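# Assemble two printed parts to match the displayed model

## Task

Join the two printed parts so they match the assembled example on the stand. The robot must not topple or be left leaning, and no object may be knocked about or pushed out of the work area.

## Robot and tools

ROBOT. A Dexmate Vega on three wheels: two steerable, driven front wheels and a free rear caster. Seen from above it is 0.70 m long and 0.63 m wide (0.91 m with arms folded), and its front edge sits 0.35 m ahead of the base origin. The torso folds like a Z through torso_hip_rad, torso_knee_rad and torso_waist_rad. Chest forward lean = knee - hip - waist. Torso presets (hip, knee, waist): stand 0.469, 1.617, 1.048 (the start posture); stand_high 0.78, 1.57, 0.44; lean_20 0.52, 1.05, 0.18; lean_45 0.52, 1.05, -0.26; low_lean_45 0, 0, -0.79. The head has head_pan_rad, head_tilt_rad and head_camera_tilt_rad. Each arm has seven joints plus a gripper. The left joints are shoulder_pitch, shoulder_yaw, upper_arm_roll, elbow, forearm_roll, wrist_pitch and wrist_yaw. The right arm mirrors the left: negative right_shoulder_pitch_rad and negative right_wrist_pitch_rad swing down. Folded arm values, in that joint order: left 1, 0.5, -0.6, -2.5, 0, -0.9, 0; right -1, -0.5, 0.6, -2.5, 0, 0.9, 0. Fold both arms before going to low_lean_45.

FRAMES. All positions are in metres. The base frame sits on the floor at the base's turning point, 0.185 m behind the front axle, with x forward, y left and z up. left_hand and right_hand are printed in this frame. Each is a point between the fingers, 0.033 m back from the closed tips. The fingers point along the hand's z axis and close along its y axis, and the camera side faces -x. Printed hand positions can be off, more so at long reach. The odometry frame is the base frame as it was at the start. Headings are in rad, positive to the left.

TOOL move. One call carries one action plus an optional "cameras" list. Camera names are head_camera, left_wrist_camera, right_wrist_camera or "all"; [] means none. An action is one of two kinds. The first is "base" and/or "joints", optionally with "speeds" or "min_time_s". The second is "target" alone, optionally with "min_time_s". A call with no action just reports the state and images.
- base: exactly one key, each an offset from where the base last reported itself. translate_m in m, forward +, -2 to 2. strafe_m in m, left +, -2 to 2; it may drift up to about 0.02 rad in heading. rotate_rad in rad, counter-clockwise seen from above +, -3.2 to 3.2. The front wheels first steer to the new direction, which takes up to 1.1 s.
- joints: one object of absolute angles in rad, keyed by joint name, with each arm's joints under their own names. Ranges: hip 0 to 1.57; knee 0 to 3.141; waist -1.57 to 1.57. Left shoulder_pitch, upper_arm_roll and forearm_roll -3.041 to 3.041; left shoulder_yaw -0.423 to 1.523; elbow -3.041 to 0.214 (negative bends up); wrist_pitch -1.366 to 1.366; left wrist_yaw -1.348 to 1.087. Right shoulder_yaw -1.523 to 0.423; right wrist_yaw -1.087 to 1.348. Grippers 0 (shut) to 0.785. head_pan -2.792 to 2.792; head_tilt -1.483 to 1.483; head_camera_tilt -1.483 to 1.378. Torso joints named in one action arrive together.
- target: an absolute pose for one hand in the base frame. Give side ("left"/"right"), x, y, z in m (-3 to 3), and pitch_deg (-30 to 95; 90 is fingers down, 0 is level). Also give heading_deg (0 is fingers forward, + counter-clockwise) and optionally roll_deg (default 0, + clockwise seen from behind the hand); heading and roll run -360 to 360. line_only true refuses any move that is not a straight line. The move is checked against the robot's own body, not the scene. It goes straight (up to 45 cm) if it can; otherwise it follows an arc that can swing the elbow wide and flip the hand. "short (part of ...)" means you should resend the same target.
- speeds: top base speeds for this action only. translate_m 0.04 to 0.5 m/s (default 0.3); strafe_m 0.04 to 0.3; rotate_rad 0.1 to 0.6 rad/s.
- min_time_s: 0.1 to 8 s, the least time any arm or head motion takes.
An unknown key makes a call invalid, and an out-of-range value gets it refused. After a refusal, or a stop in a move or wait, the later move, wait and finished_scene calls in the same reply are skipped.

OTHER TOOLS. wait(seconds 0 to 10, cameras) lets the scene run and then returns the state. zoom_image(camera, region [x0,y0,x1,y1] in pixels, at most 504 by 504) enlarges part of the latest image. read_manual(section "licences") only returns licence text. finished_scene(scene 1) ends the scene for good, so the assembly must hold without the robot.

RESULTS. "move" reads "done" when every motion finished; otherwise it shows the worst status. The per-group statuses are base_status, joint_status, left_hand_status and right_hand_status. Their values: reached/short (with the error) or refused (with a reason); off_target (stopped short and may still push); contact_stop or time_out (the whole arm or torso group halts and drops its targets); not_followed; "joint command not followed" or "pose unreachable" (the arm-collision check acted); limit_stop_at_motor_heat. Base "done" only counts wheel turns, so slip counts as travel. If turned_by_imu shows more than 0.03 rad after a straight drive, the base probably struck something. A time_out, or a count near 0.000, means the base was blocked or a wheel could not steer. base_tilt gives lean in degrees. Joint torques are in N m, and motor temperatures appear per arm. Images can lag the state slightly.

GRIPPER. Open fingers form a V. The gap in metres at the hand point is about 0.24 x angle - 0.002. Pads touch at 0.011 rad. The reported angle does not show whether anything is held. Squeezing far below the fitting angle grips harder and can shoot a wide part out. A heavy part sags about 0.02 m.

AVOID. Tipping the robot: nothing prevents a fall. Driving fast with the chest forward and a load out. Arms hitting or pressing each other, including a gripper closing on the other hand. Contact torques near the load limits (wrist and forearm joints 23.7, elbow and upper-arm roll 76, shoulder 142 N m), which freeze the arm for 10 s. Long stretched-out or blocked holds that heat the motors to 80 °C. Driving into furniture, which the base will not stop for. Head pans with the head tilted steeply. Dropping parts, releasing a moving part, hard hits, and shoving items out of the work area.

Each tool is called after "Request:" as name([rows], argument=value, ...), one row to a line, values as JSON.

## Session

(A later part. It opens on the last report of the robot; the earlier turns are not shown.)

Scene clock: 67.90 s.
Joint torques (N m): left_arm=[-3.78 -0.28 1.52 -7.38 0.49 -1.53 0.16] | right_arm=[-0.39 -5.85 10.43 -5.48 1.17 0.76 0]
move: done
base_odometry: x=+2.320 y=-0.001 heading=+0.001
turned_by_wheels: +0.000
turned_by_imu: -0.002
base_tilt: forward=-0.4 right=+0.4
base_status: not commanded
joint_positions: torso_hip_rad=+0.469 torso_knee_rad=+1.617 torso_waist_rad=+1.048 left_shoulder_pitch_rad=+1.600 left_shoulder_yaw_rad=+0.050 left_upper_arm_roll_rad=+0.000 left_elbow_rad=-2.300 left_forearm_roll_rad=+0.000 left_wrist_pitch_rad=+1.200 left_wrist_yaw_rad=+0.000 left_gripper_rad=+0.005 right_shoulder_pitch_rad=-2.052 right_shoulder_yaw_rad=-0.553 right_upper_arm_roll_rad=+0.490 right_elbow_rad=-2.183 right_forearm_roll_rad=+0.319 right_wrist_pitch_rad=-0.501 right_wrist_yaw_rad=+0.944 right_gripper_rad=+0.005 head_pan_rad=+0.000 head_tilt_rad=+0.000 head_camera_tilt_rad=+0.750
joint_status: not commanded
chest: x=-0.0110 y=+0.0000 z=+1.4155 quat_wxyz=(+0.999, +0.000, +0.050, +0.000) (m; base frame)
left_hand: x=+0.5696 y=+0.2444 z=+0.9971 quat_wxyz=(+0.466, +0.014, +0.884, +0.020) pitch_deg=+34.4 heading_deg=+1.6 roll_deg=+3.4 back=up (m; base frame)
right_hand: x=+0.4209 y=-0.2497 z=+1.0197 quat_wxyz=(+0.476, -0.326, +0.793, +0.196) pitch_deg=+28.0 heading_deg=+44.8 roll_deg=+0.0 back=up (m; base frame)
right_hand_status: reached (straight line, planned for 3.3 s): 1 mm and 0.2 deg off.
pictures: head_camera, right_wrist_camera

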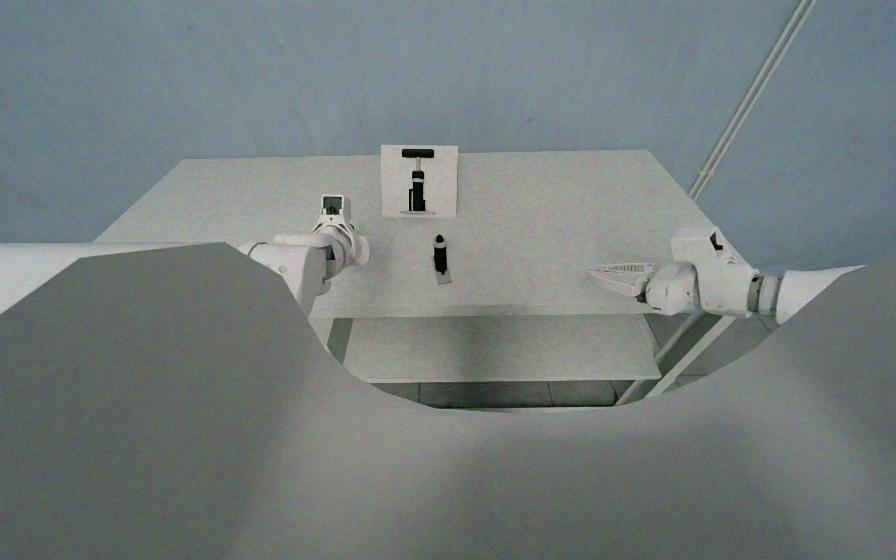

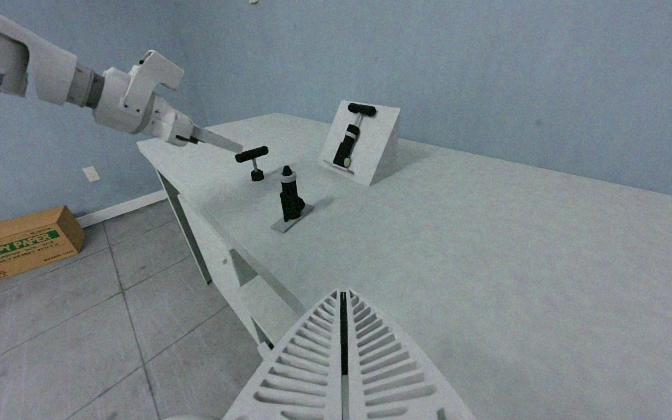

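Request:
zoom_image(camera="right_wrist_camera", region=[220, 90, 420, 250])

Request:
move(target={"side": "left", "x": 0.51, "y": 0.0, "z": 0.99, "pitch_deg": 49, "heading_deg": 0, "line_only": true}, cameras=["all"])

Scaled by 2.520 from the camera's 672x420 image, which has a finer 960x600 frame.

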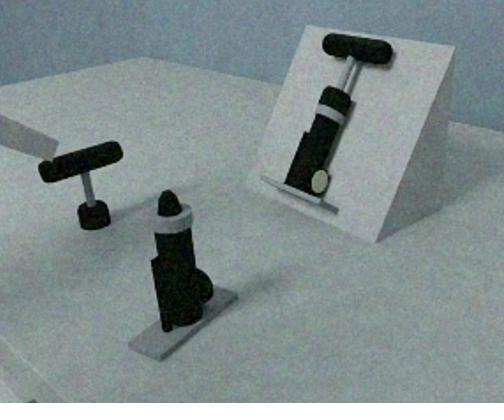

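Scene clock: 68.47 s.
Joint torques (N m): left_arm=[-3.36 -2.55 0.67 -5.93 0.06 -1.35 0.03] | right_arm=[-1.24 -6.49 10.95 -5.7 1.04 1.53 0.29]
move: refused
base_odometry: x=+2.320 y=-0.001 heading=+0.001
turned_by_wheels: +0.000
turned_by_imu: +0.000
base_tilt: forward=-0.4 right=+0.1
base_status: not commanded
joint_positions: torso_hip_rad=+0.469 torso_knee_rad=+1.617 torso_waist_rad=+1.048 left_shoulder_pitch_rad=+1.600 left_shoulder_yaw_rad=+0.050 left_upper_arm_roll_rad=+0.000 left_elbow_rad=-2.300 left_forearm_roll_rad=+0.000 left_wrist_pitch_rad=+1.200 left_wrist_yaw_rad=+0.000 left_gripper_rad=+0.005 right_shoulder_pitch_rad=-2.053 right_shoulder_yaw_rad=-0.555 right_upper_arm_roll_rad=+0.491 right_elbow_rad=-2.182 right_forearm_roll_rad=+0.320 right_wrist_pitch_rad=-0.498 right_wrist_yaw_rad=+0.947 right_gripper_rad=+0.005 head_pan_rad=+0.000 head_tilt_rad=+0.000 head_camera_tilt_rad=+0.750
joint_status: not commanded
chest: x=-0.0110 y=+0.0000 z=+1.4155 quat_wxyz=(+0.999, +0.000, +0.050, +0.000) (m; base frame)
left_hand: x=+0.5696 y=+0.2444 z=+0.9971 quat_wxyz=(+0.466, +0.014, +0.884, +0.020) pitch_deg=+34.4 heading_deg=+1.6 roll_deg=+3.4 back=up (m; base frame)
left_hand_status: refused: neither the straight line nor an arc passes: the line comes too near the robot; the best arc brings the left finger within 1.9 cm of the right palm (limit 2.0). Nothing moved.
right_hand: x=+0.4202 y=-0.2498 z=+1.0199 quat_wxyz=(+0.476, -0.328, +0.792, +0.197) pitch_deg=+28.0 heading_deg=+45.0 roll_deg=+0.0 back=up (m; base frame)
pictures: head_camera, left_wrist_camera, right_wrist_camera

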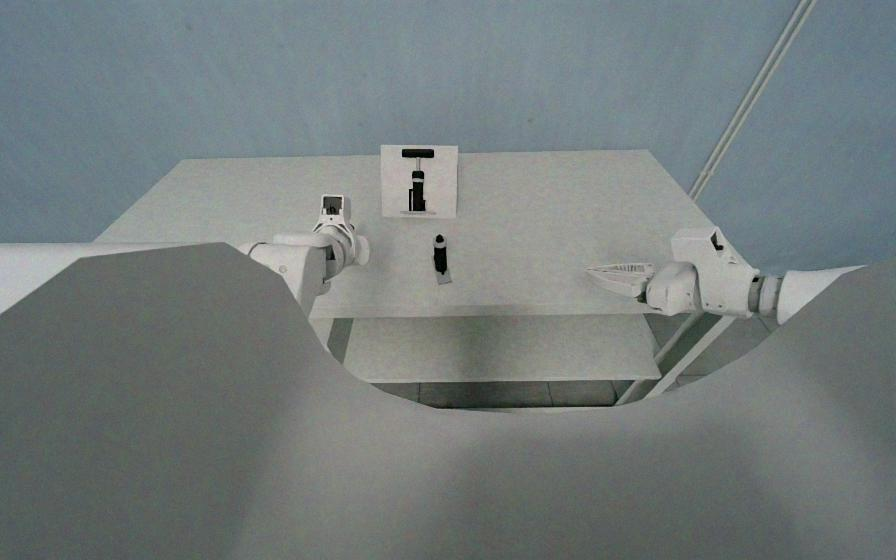

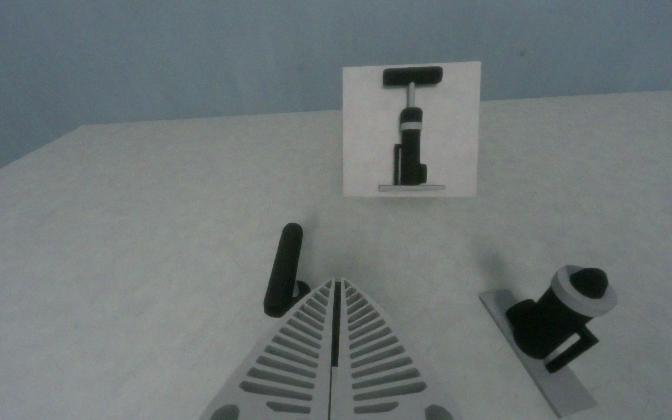

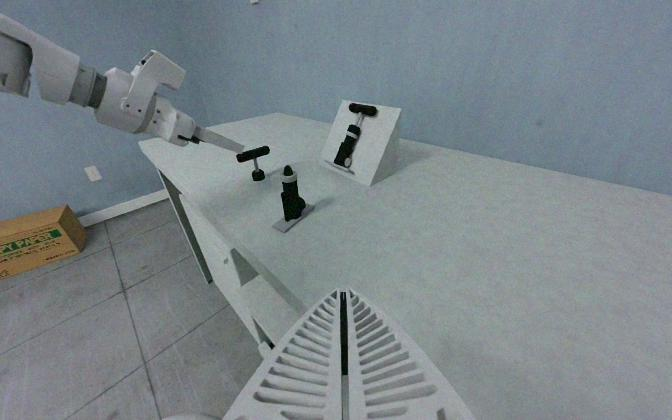

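Request:
move(base={"strafe_m": -0.12}, speeds={"strafe_m": 0.15})

Request:
move(target={"side": "left", "x": 0.52, "y": 0.12, "z": 0.99, "pitch_deg": 50, "heading_deg": 0}, cameras=["all"])

Scene clock: 71.80 s.
Joint torques (N m): left_arm=[-3.85 -1.98 0.36 -5.22 -0.41 -1.17 0.68] | right_arm=[-0.58 -7.76 10.09 -4.32 0.67 0.85 0.22]
move: done
base_odometry: x=+2.320 y=-0.121 heading=+0.001
turned_by_wheels: +0.000
turned_by_imu: -0.001
base_tilt: forward=-0.2 right=+0.2
base_status: done
joint_positions: torso_hip_rad=+0.469 torso_knee_rad=+1.617 torso_waist_rad=+1.048 left_shoulder_pitch_rad=+1.600 left_shoulder_yaw_rad=+0.050 left_upper_arm_roll_rad=+0.000 left_elbow_rad=-2.300 left_forearm_roll_rad=+0.000 left_wrist_pitch_rad=+1.200 left_wrist_yaw_rad=+0.000 left_gripper_rad=+0.005 right_shoulder_pitch_rad=-2.053 right_shoulder_yaw_rad=-0.555 right_upper_arm_roll_rad=+0.491 right_elbow_rad=-2.181 right_forearm_roll_rad=+0.320 right_wrist_pitch_rad=-0.497 right_wrist_yaw_rad=+0.948 right_gripper_rad=+0.005 head_pan_rad=+0.000 head_tilt_rad=+0.000 head_camera_tilt_rad=+0.750
joint_status: not commanded
chest: x=-0.0110 y=+0.0000 z=+1.4155 quat_wxyz=(+0.999, +0.000, +0.050, +0.000) (m; base frame)
left_hand: x=+0.5696 y=+0.2443 z=+0.9971 quat_wxyz=(+0.466, +0.014, +0.884, +0.020) pitch_deg=+34.4 heading_deg=+1.6 roll_deg=+3.4 back=up (m; base frame)
right_hand: x=+0.4200 y=-0.2498 z=+1.0199 quat_wxyz=(+0.476, -0.328, +0.792, +0.197) pitch_deg=+28.0 heading_deg=+45.0 roll_deg=+0.0 back=up (m; base frame)
pictures: none

Scene clock: 78.23 s.
Joint torques (N m): left_arm=[-20.48 4.7 -4.72 -0.87 0.62 0.6 -0.29] | right_arm=[-1.03 -5.85 9.33 -4.22 0.82 1.39 0.21]
move: done
base_odometry: x=+2.320 y=-0.121 heading=+0.001
turned_by_wheels: +0.000
turned_by_imu: -0.002
base_tilt: forward=-0.3 right=+0.2
base_status: not commanded
joint_positions: torso_hip_rad=+0.469 torso_knee_rad=+1.617 torso_waist_rad=+1.048 left_shoulder_pitch_rad=+0.699 left_shoulder_yaw_rad=+0.951 left_upper_arm_roll_rad=+1.205 left_elbow_rad=-2.247 left_forearm_roll_rad=+1.256 left_wrist_pitch_rad=-0.293 left_wrist_yaw_rad=-1.344 left_gripper_rad=+0.005 right_shoulder_pitch_rad=-2.053 right_shoulder_yaw_rad=-0.555 right_upper_arm_roll_rad=+0.491 right_elbow_rad=-2.181 right_forearm_roll_rad=+0.320 right_wrist_pitch_rad=-0.497 right_wrist_yaw_rad=+0.948 right_gripper_rad=+0.005 head_pan_rad=+0.000 head_tilt_rad=+0.000 head_camera_tilt_rad=+0.750
joint_status: not commanded
chest: x=-0.0110 y=+0.0000 z=+1.4155 quat_wxyz=(+0.999, +0.000, +0.050, +0.000) (m; base frame)
left_hand: x=+0.5193 y=+0.1164 z=+0.9899 quat_wxyz=(+0.005, +0.940, +0.002, +0.341) pitch_deg=+50.2 heading_deg=-0.8 roll_deg=-1.0 back=down (m; base frame)
left_hand_status: reached (checked arc [the straight line was blocked; over the whole arc the hand travels 0.89 m to end 0.13 m from its start, up to 0.33 m off the straight line; left_wrist_pitch_rad turns most, 1.50 rad; on the way or at its end the hand turns up to 178 deg from its attitude at the start], planned for 5.0 s): 4 mm and 0.7 deg off.
right_hand: x=+0.4200 y=-0.2498 z=+1.0199 quat_wxyz=(+0.476, -0.328, +0.792, +0.197) pitch_deg=+28.0 heading_deg=+45.0 roll_deg=+0.0 back=up (m; base frame)
pictures: head_camera, left_wrist_camera, right_wrist_camera

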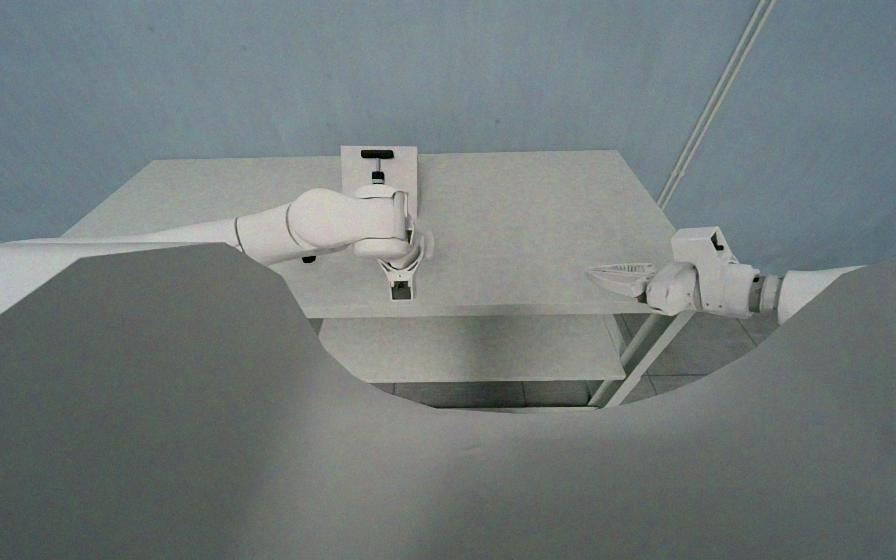

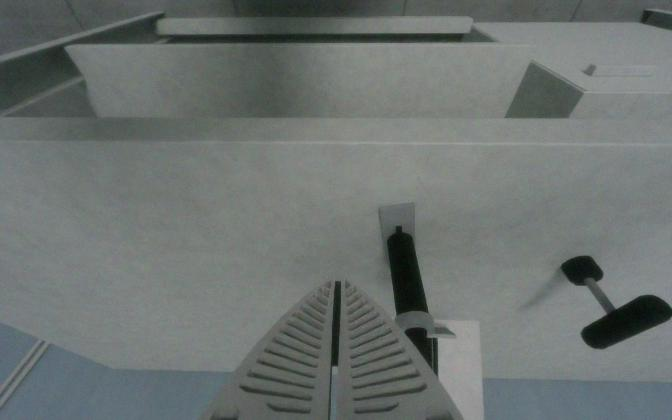

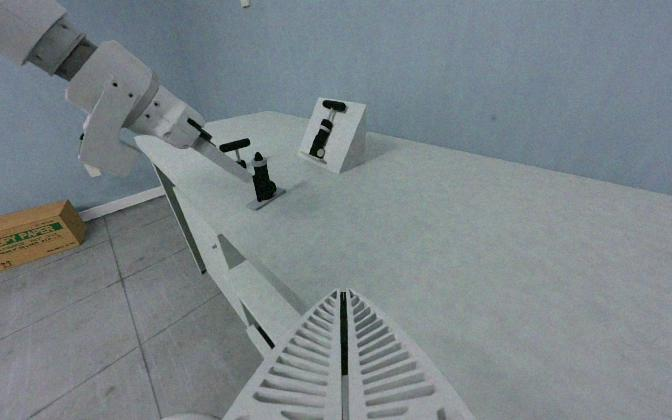

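Request:
move(target={"side": "left", "x": 0.45, "y": 0.28, "z": 1.12, "pitch_deg": 50, "heading_deg": 0, "line_only": true}, cameras=["left_wrist_camera"])

Request:
move(joints={"torso_waist_rad": 0.82, "head_camera_tilt_rad": 0.5}, cameras=["all"])

Scene clock: 90.30 s.
Joint torques (N m): left_arm=[-1.91 1.33 -9.23 2.05 0.03 0 -0.38] | right_arm=[-0.5 -7.54 9.74 -3.29 0.96 1.56 0.22]
move: done
base_odometry: x=+2.320 y=-0.121 heading=+0.001
turned_by_wheels: +0.000
turned_by_imu: -0.003
base_tilt: forward=-0.5 right=+0.3
base_status: not commanded
joint_positions: torso_hip_rad=+0.469 torso_knee_rad=+1.617 torso_waist_rad=+1.048 left_shoulder_pitch_rad=+1.786 left_shoulder_yaw_rad=+1.369 left_upper_arm_roll_rad=-0.403 left_elbow_rad=-2.465 left_forearm_roll_rad=+0.814 left_wrist_pitch_rad=-0.697 left_wrist_yaw_rad=-1.197 left_gripper_rad=+0.005 right_shoulder_pitch_rad=-2.053 right_shoulder_yaw_rad=-0.555 right_upper_arm_roll_rad=+0.491 right_elbow_rad=-2.181 right_forearm_roll_rad=+0.320 right_wrist_pitch_rad=-0.497 right_wrist_yaw_rad=+0.948 right_gripper_rad=+0.005 head_pan_rad=+0.000 head_tilt_rad=+0.000 head_camera_tilt_rad=+0.750
joint_status: not commanded
chest: x=-0.0110 y=+0.0000 z=+1.4155 quat_wxyz=(+0.999, +0.000, +0.050, +0.000) (m; base frame)
left_hand: x=+0.4502 y=+0.2793 z=+1.1197 quat_wxyz=(+0.000, +0.940, +0.000, +0.342) pitch_deg=+50.0 heading_deg=-0.1 roll_deg=+0.0 back=down (m; base frame)
left_hand_status: reached (straight line, planned for 6.5 s): 1 mm and 0.0 deg off.
right_hand: x=+0.4200 y=-0.2498 z=+1.0199 quat_wxyz=(+0.476, -0.328, +0.792, +0.197) pitch_deg=+28.0 heading_deg=+45.0 roll_deg=+0.0 back=up (m; base frame)
pictures: left_wrist_camera

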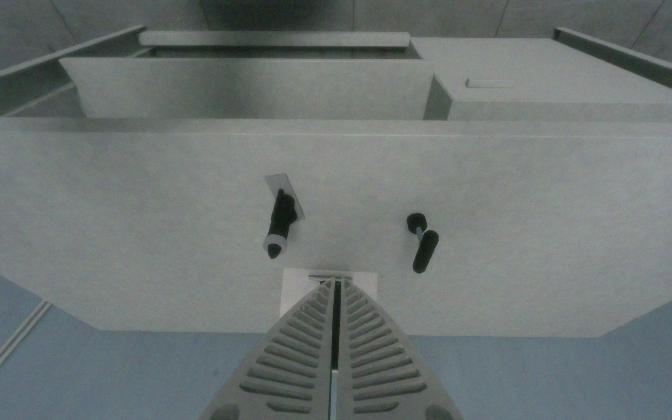

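Scene clock: 92.43 s.
Joint torques (N m): left_arm=[-0.41 3.74 -8.77 1.21 -0.39 0.14 -0.23] | right_arm=[-3.37 -4.92 10.69 -4.25 0.8 0.89 0.1]
move: done
base_odometry: x=+2.320 y=-0.121 heading=+0.001
turned_by_wheels: +0.000
turned_by_imu: -0.001
base_tilt: forward=-0.3 right=+0.2
base_status: not commanded
joint_positions: torso_hip_rad=+0.469 torso_knee_rad=+1.617 torso_waist_rad=+0.820 left_shoulder_pitch_rad=+1.789 left_shoulder_yaw_rad=+1.368 left_upper_arm_roll_rad=-0.407 left_elbow_rad=-2.464 left_forearm_roll_rad=+0.814 left_wrist_pitch_rad=-0.699 left_wrist_yaw_rad=-1.198 left_gripper_rad=+0.005 right_shoulder_pitch_rad=-2.053 right_shoulder_yaw_rad=-0.555 right_upper_arm_roll_rad=+0.491 right_elbow_rad=-2.181 right_forearm_roll_rad=+0.320 right_wrist_pitch_rad=-0.497 right_wrist_yaw_rad=+0.948 right_gripper_rad=+0.005 head_pan_rad=+0.000 head_tilt_rad=+0.000 head_camera_tilt_rad=+0.500
joint_status: all done
chest: x=+0.0908 y=+0.0000 z=+1.4071 quat_wxyz=(+0.987, +0.000, +0.163, +0.000) (m; base frame)
left_hand: x=+0.4731 y=+0.2799 z=+1.0151 quat_wxyz=(+0.000, +0.972, +0.000, +0.233) pitch_deg=+63.1 heading_deg=+0.0 roll_deg=+0.0 back=down (m; base frame)
right_hand: x=+0.4212 y=-0.2498 z=+0.9244 quat_wxyz=(+0.383, -0.304, +0.841, +0.233) pitch_deg=+36.8 heading_deg=+51.2 roll_deg=+11.5 back=up (m; base frame)
pictures: head_camera, left_wrist_camera, right_wrist_camera

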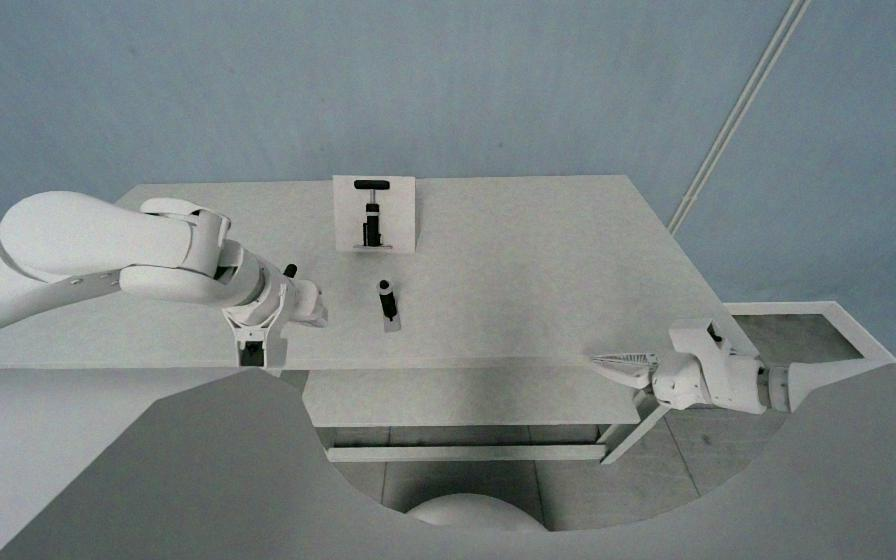

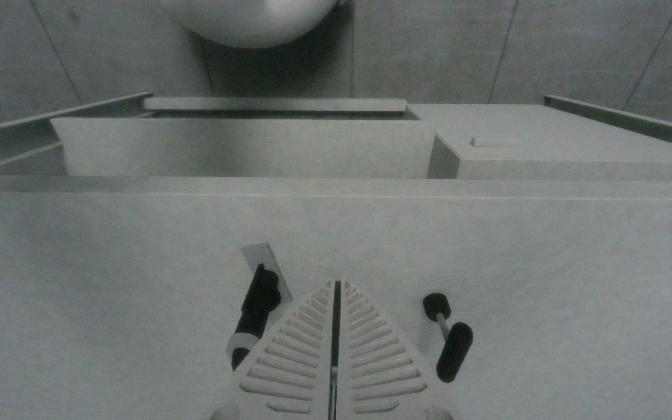

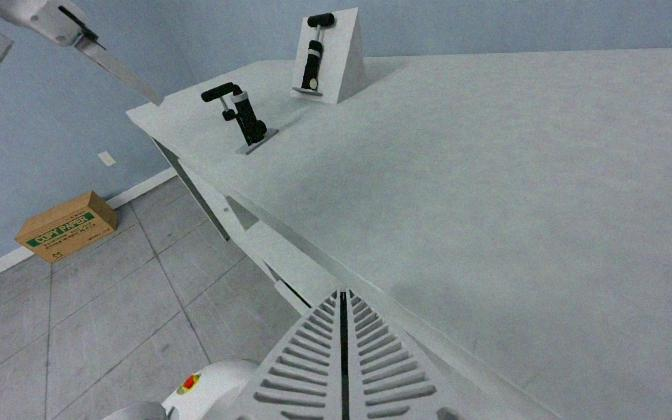

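Request:
move(target={"side": "left", "x": 0.62, "y": 0.11, "z": 1.06, "pitch_deg": 60, "heading_deg": 0, "line_only": true}, cameras=["left_wrist_camera", "head_camera"])

Scene clock: 101.37 s.
Joint torques (N m): left_arm=[-24.2 -2.3 -7.65 1.27 0.17 -0.43 0.16] | right_arm=[-2.71 -5.56 9.01 -5.02 0.7 1.56 0.1]
move: done
base_odometry: x=+2.320 y=-0.121 heading=+0.001
turned_by_wheels: +0.000
turned_by_imu: -0.002
base_tilt: forward=-0.4 right=+0.5
base_status: not commanded
joint_positions: torso_hip_rad=+0.469 torso_knee_rad=+1.617 torso_waist_rad=+0.820 left_shoulder_pitch_rad=-0.200 left_shoulder_yaw_rad=+0.950 left_upper_arm_roll_rad=+1.628 left_elbow_rad=-2.219 left_forearm_roll_rad=+0.715 left_wrist_pitch_rad=-0.209 left_wrist_yaw_rad=-1.348 left_gripper_rad=+0.005 right_shoulder_pitch_rad=-2.053 right_shoulder_yaw_rad=-0.555 right_upper_arm_roll_rad=+0.491 right_elbow_rad=-2.181 right_forearm_roll_rad=+0.320 right_wrist_pitch_rad=-0.497 right_wrist_yaw_rad=+0.948 right_gripper_rad=+0.005 head_pan_rad=+0.000 head_tilt_rad=+0.000 head_camera_tilt_rad=+0.500
joint_status: not commanded
chest: x=+0.0908 y=+0.0000 z=+1.4071 quat_wxyz=(+0.987, +0.000, +0.163, +0.000) (m; base frame)
left_hand: x=+0.6190 y=+0.1108 z=+1.0594 quat_wxyz=(+0.001, +0.966, +0.000, +0.258) pitch_deg=+60.1 heading_deg=-0.1 roll_deg=-0.1 back=down (m; base frame)
left_hand_status: reached (straight line, planned for 7.0 s): 1 mm and 0.1 deg off.
right_hand: x=+0.4212 y=-0.2498 z=+0.9244 quat_wxyz=(+0.383, -0.304, +0.841, +0.233) pitch_deg=+36.8 heading_deg=+51.2 roll_deg=+11.5 back=up (m; base frame)
pictures: head_camera, left_wrist_camera

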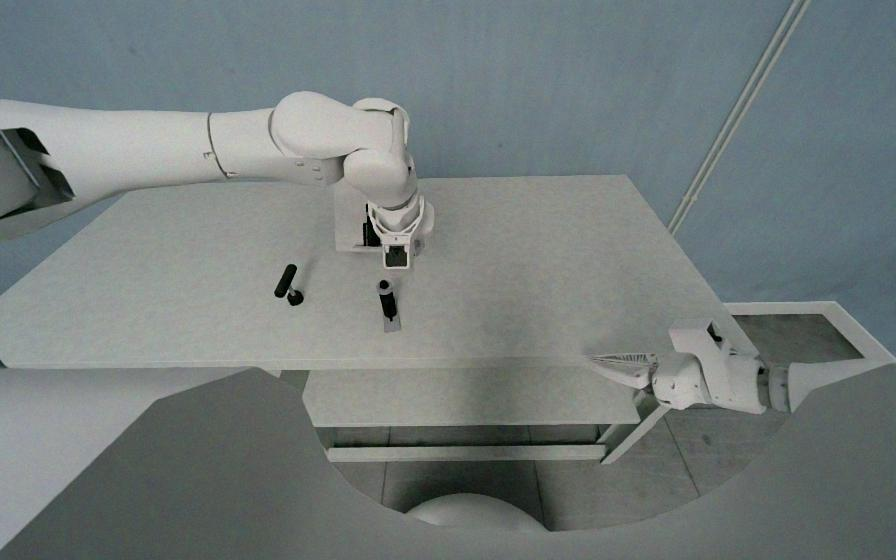

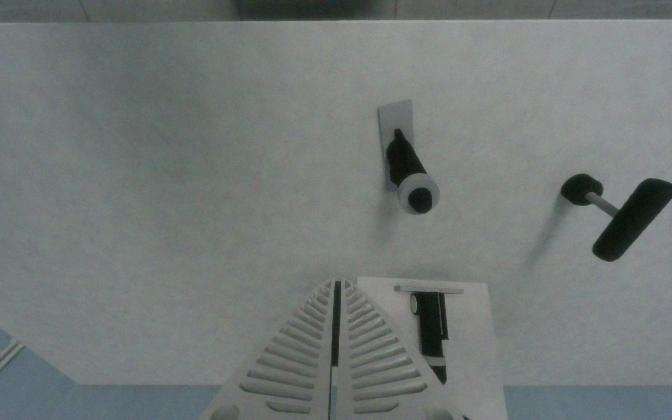

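Request:
zoom_image(camera="left_wrist_camera", region=[360, 85, 460, 225])

Request:
zoom_image(camera="left_wrist_camera", region=[395, 165, 445, 220])

Request:
zoom_image(camera="left_wrist_camera", region=[540, 160, 672, 280])

Request:
zoom_image(camera="head_camera", region=[260, 250, 420, 350])

Scaled by 3.600 from the camera's 672x420 image, which has a finer 960x600 frame.

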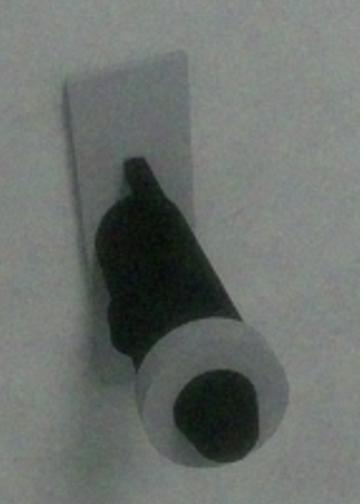

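Scaled by 9.164 from the camera's 672x420 image, which has a finer 960x600 frame.

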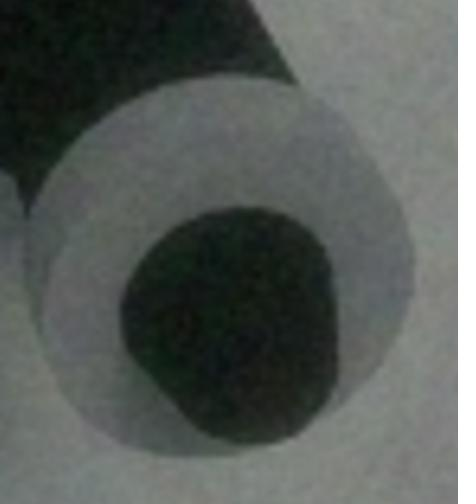

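Scaled by 3.818 from the camera's 672x420 image, which has a finer 960x600 frame.

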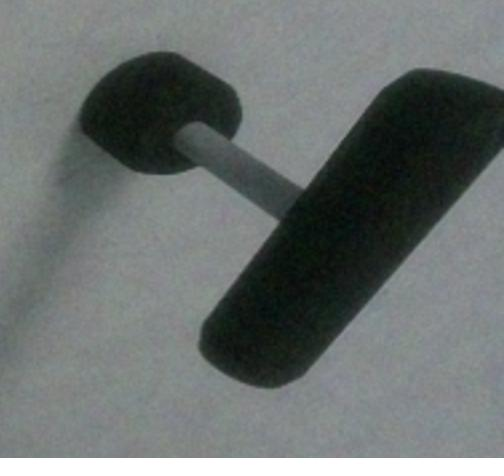

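Scaled by 3.150 from the camera's 896x560 image, which has a finer 960x600 frame.

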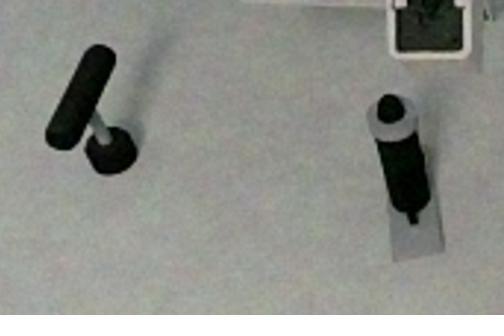

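Request:
move(target={"side": "left", "x": 0.70, "y": 0.12, "z": 0.98, "pitch_deg": 82, "heading_deg": 0, "line_only": true}, cameras=["left_wrist_camera", "head_camera"])

Scene clock: 109.60 s.
Joint torques (N m): left_arm=[-16.01 -1.88 -5.75 1.91 -0.78 -0.21 0.41] | right_arm=[-5.25 -4.77 9.42 -3.97 0.64 1.41 0.15]
move: done
base_odometry: x=+2.320 y=-0.121 heading=+0.001
turned_by_wheels: +0.000
turned_by_imu: -0.002
base_tilt: forward=-0.3 right=+0.1
base_status: not commanded
joint_positions: torso_hip_rad=+0.469 torso_knee_rad=+1.617 torso_waist_rad=+0.820 left_shoulder_pitch_rad=-0.232 left_shoulder_yaw_rad=+0.420 left_upper_arm_roll_rad=+1.690 left_elbow_rad=-0.991 left_forearm_roll_rad=+0.477 left_wrist_pitch_rad=-0.914 left_wrist_yaw_rad=-1.070 left_gripper_rad=+0.005 right_shoulder_pitch_rad=-2.053 right_shoulder_yaw_rad=-0.555 right_upper_arm_roll_rad=+0.491 right_elbow_rad=-2.181 right_forearm_roll_rad=+0.320 right_wrist_pitch_rad=-0.497 right_wrist_yaw_rad=+0.948 right_gripper_rad=+0.005 head_pan_rad=+0.000 head_tilt_rad=+0.000 head_camera_tilt_rad=+0.500
joint_status: not commanded
chest: x=+0.0908 y=+0.0000 z=+1.4071 quat_wxyz=(+0.987, +0.000, +0.163, +0.000) (m; base frame)
left_hand: x=+0.6999 y=+0.1201 z=+0.9802 quat_wxyz=(+0.000, +0.998, +0.000, +0.070) pitch_deg=+81.9 heading_deg=+0.2 roll_deg=+0.2 (m; base frame)
left_hand_status: reached (straight line, planned for 4.2 s): 0 mm and 0.1 deg off.
right_hand: x=+0.4212 y=-0.2498 z=+0.9244 quat_wxyz=(+0.383, -0.304, +0.841, +0.233) pitch_deg=+36.8 heading_deg=+51.2 roll_deg=+11.5 back=up (m; base frame)
pictures: head_camera, left_wrist_camera

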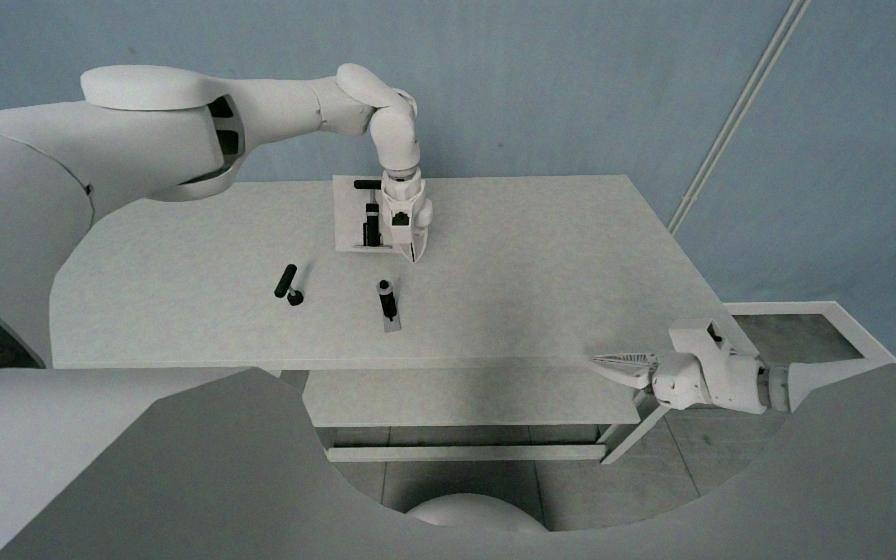

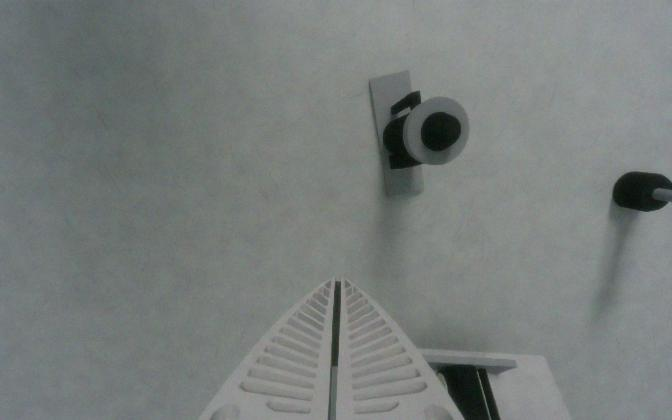

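Request:
zoom_image(camera="left_wrist_camera", region=[360, 60, 480, 210])

Request:
zoom_image(camera="left_wrist_camera", region=[402, 92, 474, 172])

Scaled by 3.360 from the camera's 672x420 image, which has a finer 960x600 frame.

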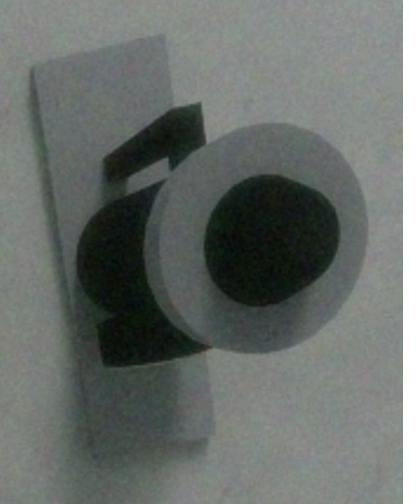

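Scaled by 6.300 from the camera's 672x420 image, which has a finer 960x600 frame.

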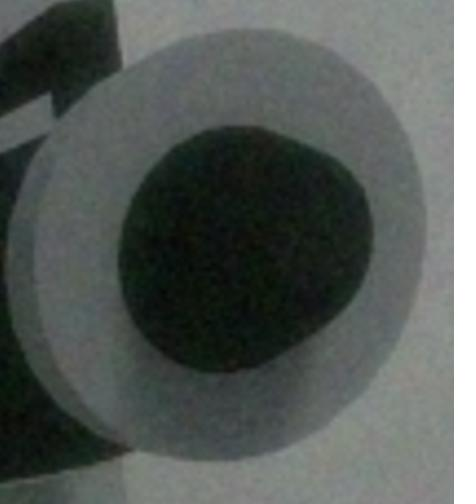

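Request:
move(target={"side": "left", "x": 0.68, "y": 0.16, "z": 1.09, "pitch_deg": 65, "heading_deg": 0, "line_only": true}, cameras=["left_wrist_camera"])

Request:
move(target={"side": "left", "x": 0.64, "y": 0.42, "z": 1.07, "pitch_deg": 60, "heading_deg": 0, "line_only": true}, cameras=["left_wrist_camera", "head_camera", "right_wrist_camera"])

Scene clock: 126.33 s.
Joint torques (N m): left_arm=[-26.1 2.18 -10.71 2 0.73 0.55 -0.12] | right_arm=[-4.36 -4.79 9.73 -4.98 0.98 0.93 0.18]
move: done
base_odometry: x=+2.320 y=-0.121 heading=+0.001
turned_by_wheels: +0.000
turned_by_imu: -0.002
base_tilt: forward=-0.1 right=+0.3
base_status: not commanded
joint_positions: torso_hip_rad=+0.469 torso_knee_rad=+1.617 torso_waist_rad=+0.820 left_shoulder_pitch_rad=-0.327 left_shoulder_yaw_rad=+0.923 left_upper_arm_roll_rad=+1.612 left_elbow_rad=-1.859 left_forearm_roll_rad=+0.556 left_wrist_pitch_rad=-0.548 left_wrist_yaw_rad=-1.230 left_gripper_rad=+0.005 right_shoulder_pitch_rad=-2.053 right_shoulder_yaw_rad=-0.555 right_upper_arm_roll_rad=+0.491 right_elbow_rad=-2.181 right_forearm_roll_rad=+0.320 right_wrist_pitch_rad=-0.497 right_wrist_yaw_rad=+0.948 right_gripper_rad=+0.005 head_pan_rad=+0.000 head_tilt_rad=+0.000 head_camera_tilt_rad=+0.500
joint_status: not commanded
chest: x=+0.0908 y=+0.0000 z=+1.4071 quat_wxyz=(+0.987, +0.000, +0.163, +0.000) (m; base frame)
left_hand: x=+0.6799 y=+0.1598 z=+1.0888 quat_wxyz=(+0.000, +0.977, +0.000, +0.215) pitch_deg=+65.2 heading_deg=+0.0 roll_deg=+0.0 back=down (m; base frame)
left_hand_status: reached (straight line, planned for 3.1 s): 1 mm and 0.2 deg off.
right_hand: x=+0.4212 y=-0.2498 z=+0.9244 quat_wxyz=(+0.383, -0.304, +0.841, +0.233) pitch_deg=+36.8 heading_deg=+51.2 roll_deg=+11.5 back=up (m; base frame)
pictures: left_wrist_camera

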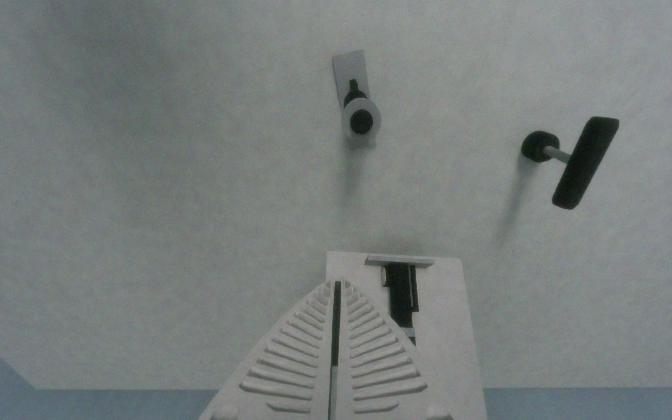

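Scene clock: 132.77 s.
Joint torques (N m): left_arm=[-20.33 -7.03 -7.39 2.6 0.61 -0.64 0.2] | right_arm=[-2.16 -7.72 8.68 -3.96 0.86 1.1 0.1]
move: done
base_odometry: x=+2.320 y=-0.121 heading=+0.001
turned_by_wheels: +0.000
turned_by_imu: -0.002
base_tilt: forward=-0.3 right=+0.2
base_status: not commanded
joint_positions: torso_hip_rad=+0.469 torso_knee_rad=+1.617 torso_waist_rad=+0.820 left_shoulder_pitch_rad=-1.024 left_shoulder_yaw_rad=+1.523 left_upper_arm_roll_rad=+2.416 left_elbow_rad=-1.882 left_forearm_roll_rad=+1.143 left_wrist_pitch_rad=-0.818 left_wrist_yaw_rad=-0.514 left_gripper_rad=+0.005 right_shoulder_pitch_rad=-2.053 right_shoulder_yaw_rad=-0.555 right_upper_arm_roll_rad=+0.491 right_elbow_rad=-2.181 right_forearm_roll_rad=+0.320 right_wrist_pitch_rad=-0.497 right_wrist_yaw_rad=+0.948 right_gripper_rad=+0.005 head_pan_rad=+0.000 head_tilt_rad=+0.000 head_camera_tilt_rad=+0.500
joint_status: not commanded
chest: x=+0.0908 y=+0.0000 z=+1.4071 quat_wxyz=(+0.987, +0.000, +0.163, +0.000) (m; base frame)
left_hand: x=+0.6400 y=+0.4197 z=+1.0698 quat_wxyz=(+0.000, +0.966, +0.000, +0.258) pitch_deg=+60.0 heading_deg=+0.0 roll_deg=+0.0 back=down (m; base frame)
left_hand_status: reached (straight line, planned for 5.0 s): 0 mm and 0.1 deg off.
right_hand: x=+0.4212 y=-0.2498 z=+0.9244 quat_wxyz=(+0.383, -0.304, +0.841, +0.233) pitch_deg=+36.8 heading_deg=+51.2 roll_deg=+11.5 back=up (m; base frame)
pictures: head_camera, left_wrist_camera, right_wrist_camera

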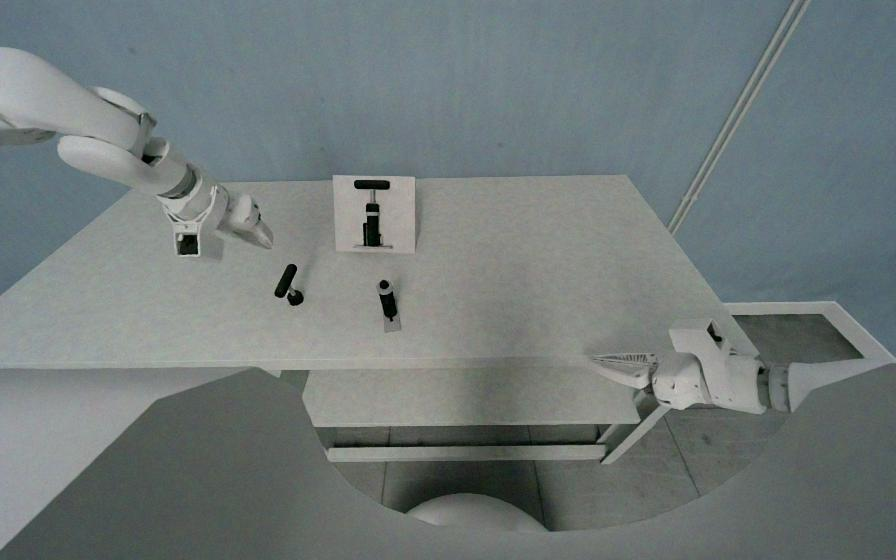

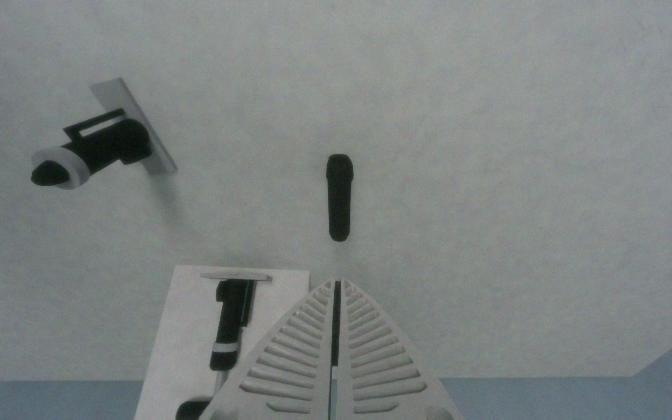

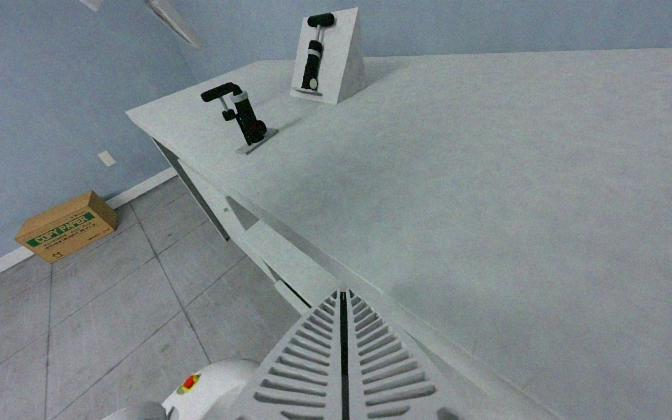

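Request:
zoom_image(camera="left_wrist_camera", region=[300, 140, 380, 250])

Request:
zoom_image(camera="left_wrist_camera", region=[20, 65, 190, 205])

Scaled by 4.582 from the camera's 672x420 image, which has a finer 960x600 frame.

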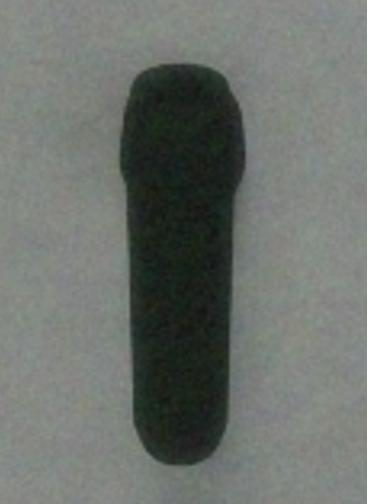

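Scaled by 2.965 from the camera's 672x420 image, which has a finer 960x600 frame.

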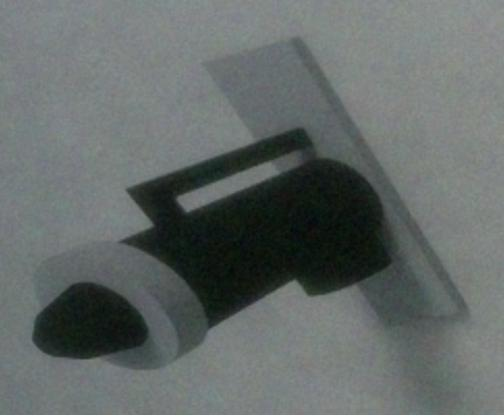

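Request:
move(joints={"left_gripper_rad": 0.35})

Request:
move(target={"side": "left", "x": 0.648, "y": 0.418, "z": 1.0, "pitch_deg": 60, "heading_deg": 0, "line_only": true}, cameras=["left_wrist_camera", "head_camera", "right_wrist_camera"])

Scene clock: 137.03 s.
Joint torques (N m): left_arm=[-18.07 -6.91 -7.74 2.61 0.25 1.23 0.35] | right_arm=[-3.78 -4.81 8.79 -4.01 1 0.85 0.34]
move: done
base_odometry: x=+2.320 y=-0.121 heading=+0.001
turned_by_wheels: +0.000
turned_by_imu: -0.001
base_tilt: forward=-0.3 right=+0.3
base_status: not commanded
joint_positions: torso_hip_rad=+0.469 torso_knee_rad=+1.617 torso_waist_rad=+0.820 left_shoulder_pitch_rad=-1.029 left_shoulder_yaw_rad=+1.523 left_upper_arm_roll_rad=+2.421 left_elbow_rad=-1.882 left_forearm_roll_rad=+1.144 left_wrist_pitch_rad=-0.818 left_wrist_yaw_rad=-0.512 left_gripper_rad=+0.350 right_shoulder_pitch_rad=-2.053 right_shoulder_yaw_rad=-0.555 right_upper_arm_roll_rad=+0.491 right_elbow_rad=-2.181 right_forearm_roll_rad=+0.320 right_wrist_pitch_rad=-0.497 right_wrist_yaw_rad=+0.948 right_gripper_rad=+0.005 head_pan_rad=+0.000 head_tilt_rad=+0.000 head_camera_tilt_rad=+0.500
joint_status: all done
chest: x=+0.0908 y=+0.0000 z=+1.4071 quat_wxyz=(+0.987, +0.000, +0.163, +0.000) (m; base frame)
left_hand: x=+0.6398 y=+0.4199 z=+1.0698 quat_wxyz=(+0.000, +0.966, +0.000, +0.259) pitch_deg=+60.0 heading_deg=+0.0 roll_deg=+0.0 back=down (m; base frame)
right_hand: x=+0.4212 y=-0.2498 z=+0.9244 quat_wxyz=(+0.383, -0.304, +0.841, +0.233) pitch_deg=+36.8 heading_deg=+51.2 roll_deg=+11.5 back=up (m; base frame)
pictures: none

Scene clock: 139.37 s.
Joint torques (N m): left_arm=[-9.99 -9.01 -7.59 3.73 0.27 0.29 0.21] | right_arm=[-3.91 -4.74 9.79 -5.36 1.03 0.69 0.17]
move: done
base_odometry: x=+2.320 y=-0.121 heading=+0.001
turned_by_wheels: +0.000
turned_by_imu: -0.001
base_tilt: forward=-0.2 right=+0.0
base_status: not commanded
joint_positions: torso_hip_rad=+0.469 torso_knee_rad=+1.617 torso_waist_rad=+0.820 left_shoulder_pitch_rad=-0.864 left_shoulder_yaw_rad=+1.432 left_upper_arm_roll_rad=+2.476 left_elbow_rad=-1.834 left_forearm_roll_rad=+1.205 left_wrist_pitch_rad=-0.599 left_wrist_yaw_rad=-0.424 left_gripper_rad=+0.350 right_shoulder_pitch_rad=-2.053 right_shoulder_yaw_rad=-0.555 right_upper_arm_roll_rad=+0.491 right_elbow_rad=-2.181 right_forearm_roll_rad=+0.320 right_wrist_pitch_rad=-0.497 right_wrist_yaw_rad=+0.948 right_gripper_rad=+0.005 head_pan_rad=+0.000 head_tilt_rad=+0.000 head_camera_tilt_rad=+0.500
joint_status: not commanded
chest: x=+0.0908 y=+0.0000 z=+1.4071 quat_wxyz=(+0.987, +0.000, +0.163, +0.000) (m; base frame)
left_hand: x=+0.6479 y=+0.4181 z=+1.0015 quat_wxyz=(+0.000, +0.966, +0.000, +0.259) pitch_deg=+60.0 heading_deg=+0.0 roll_deg=+0.0 back=down (m; base frame)
left_hand_status: reached (straight line, planned for 1.0 s): 2 mm and 0.0 deg off.
right_hand: x=+0.4212 y=-0.2498 z=+0.9244 quat_wxyz=(+0.383, -0.304, +0.841, +0.233) pitch_deg=+36.8 heading_deg=+51.2 roll_deg=+11.5 back=up (m; base frame)
pictures: head_camera, left_wrist_camera, right_wrist_camera

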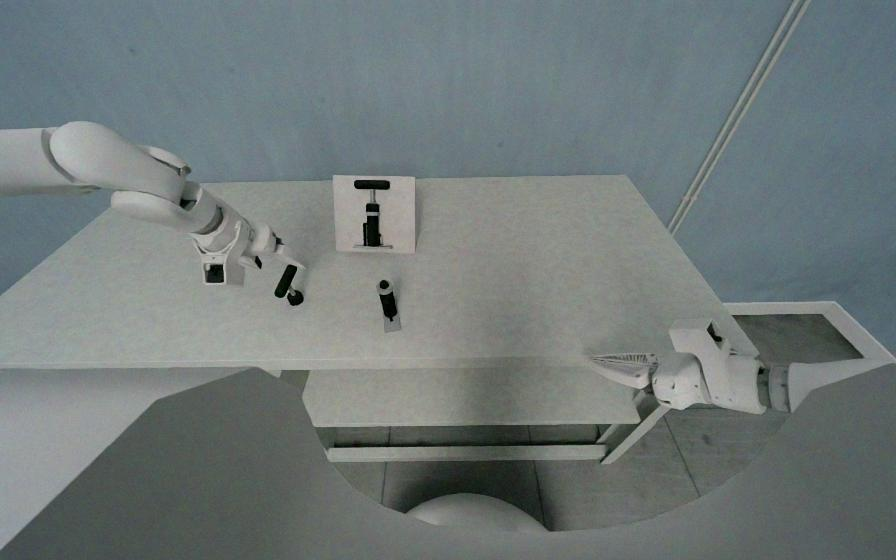

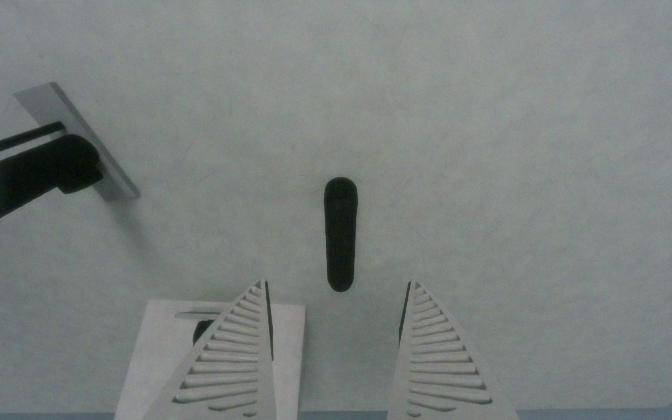

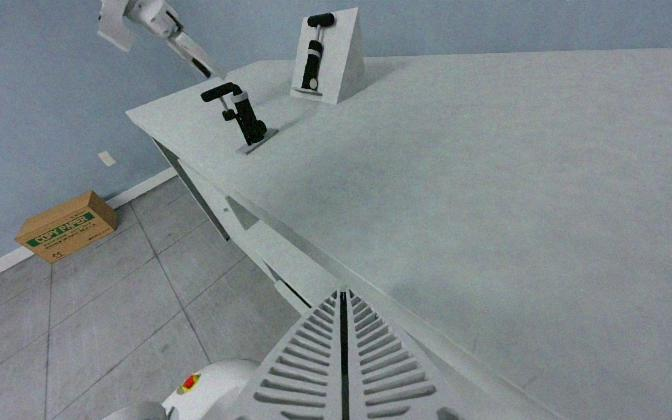

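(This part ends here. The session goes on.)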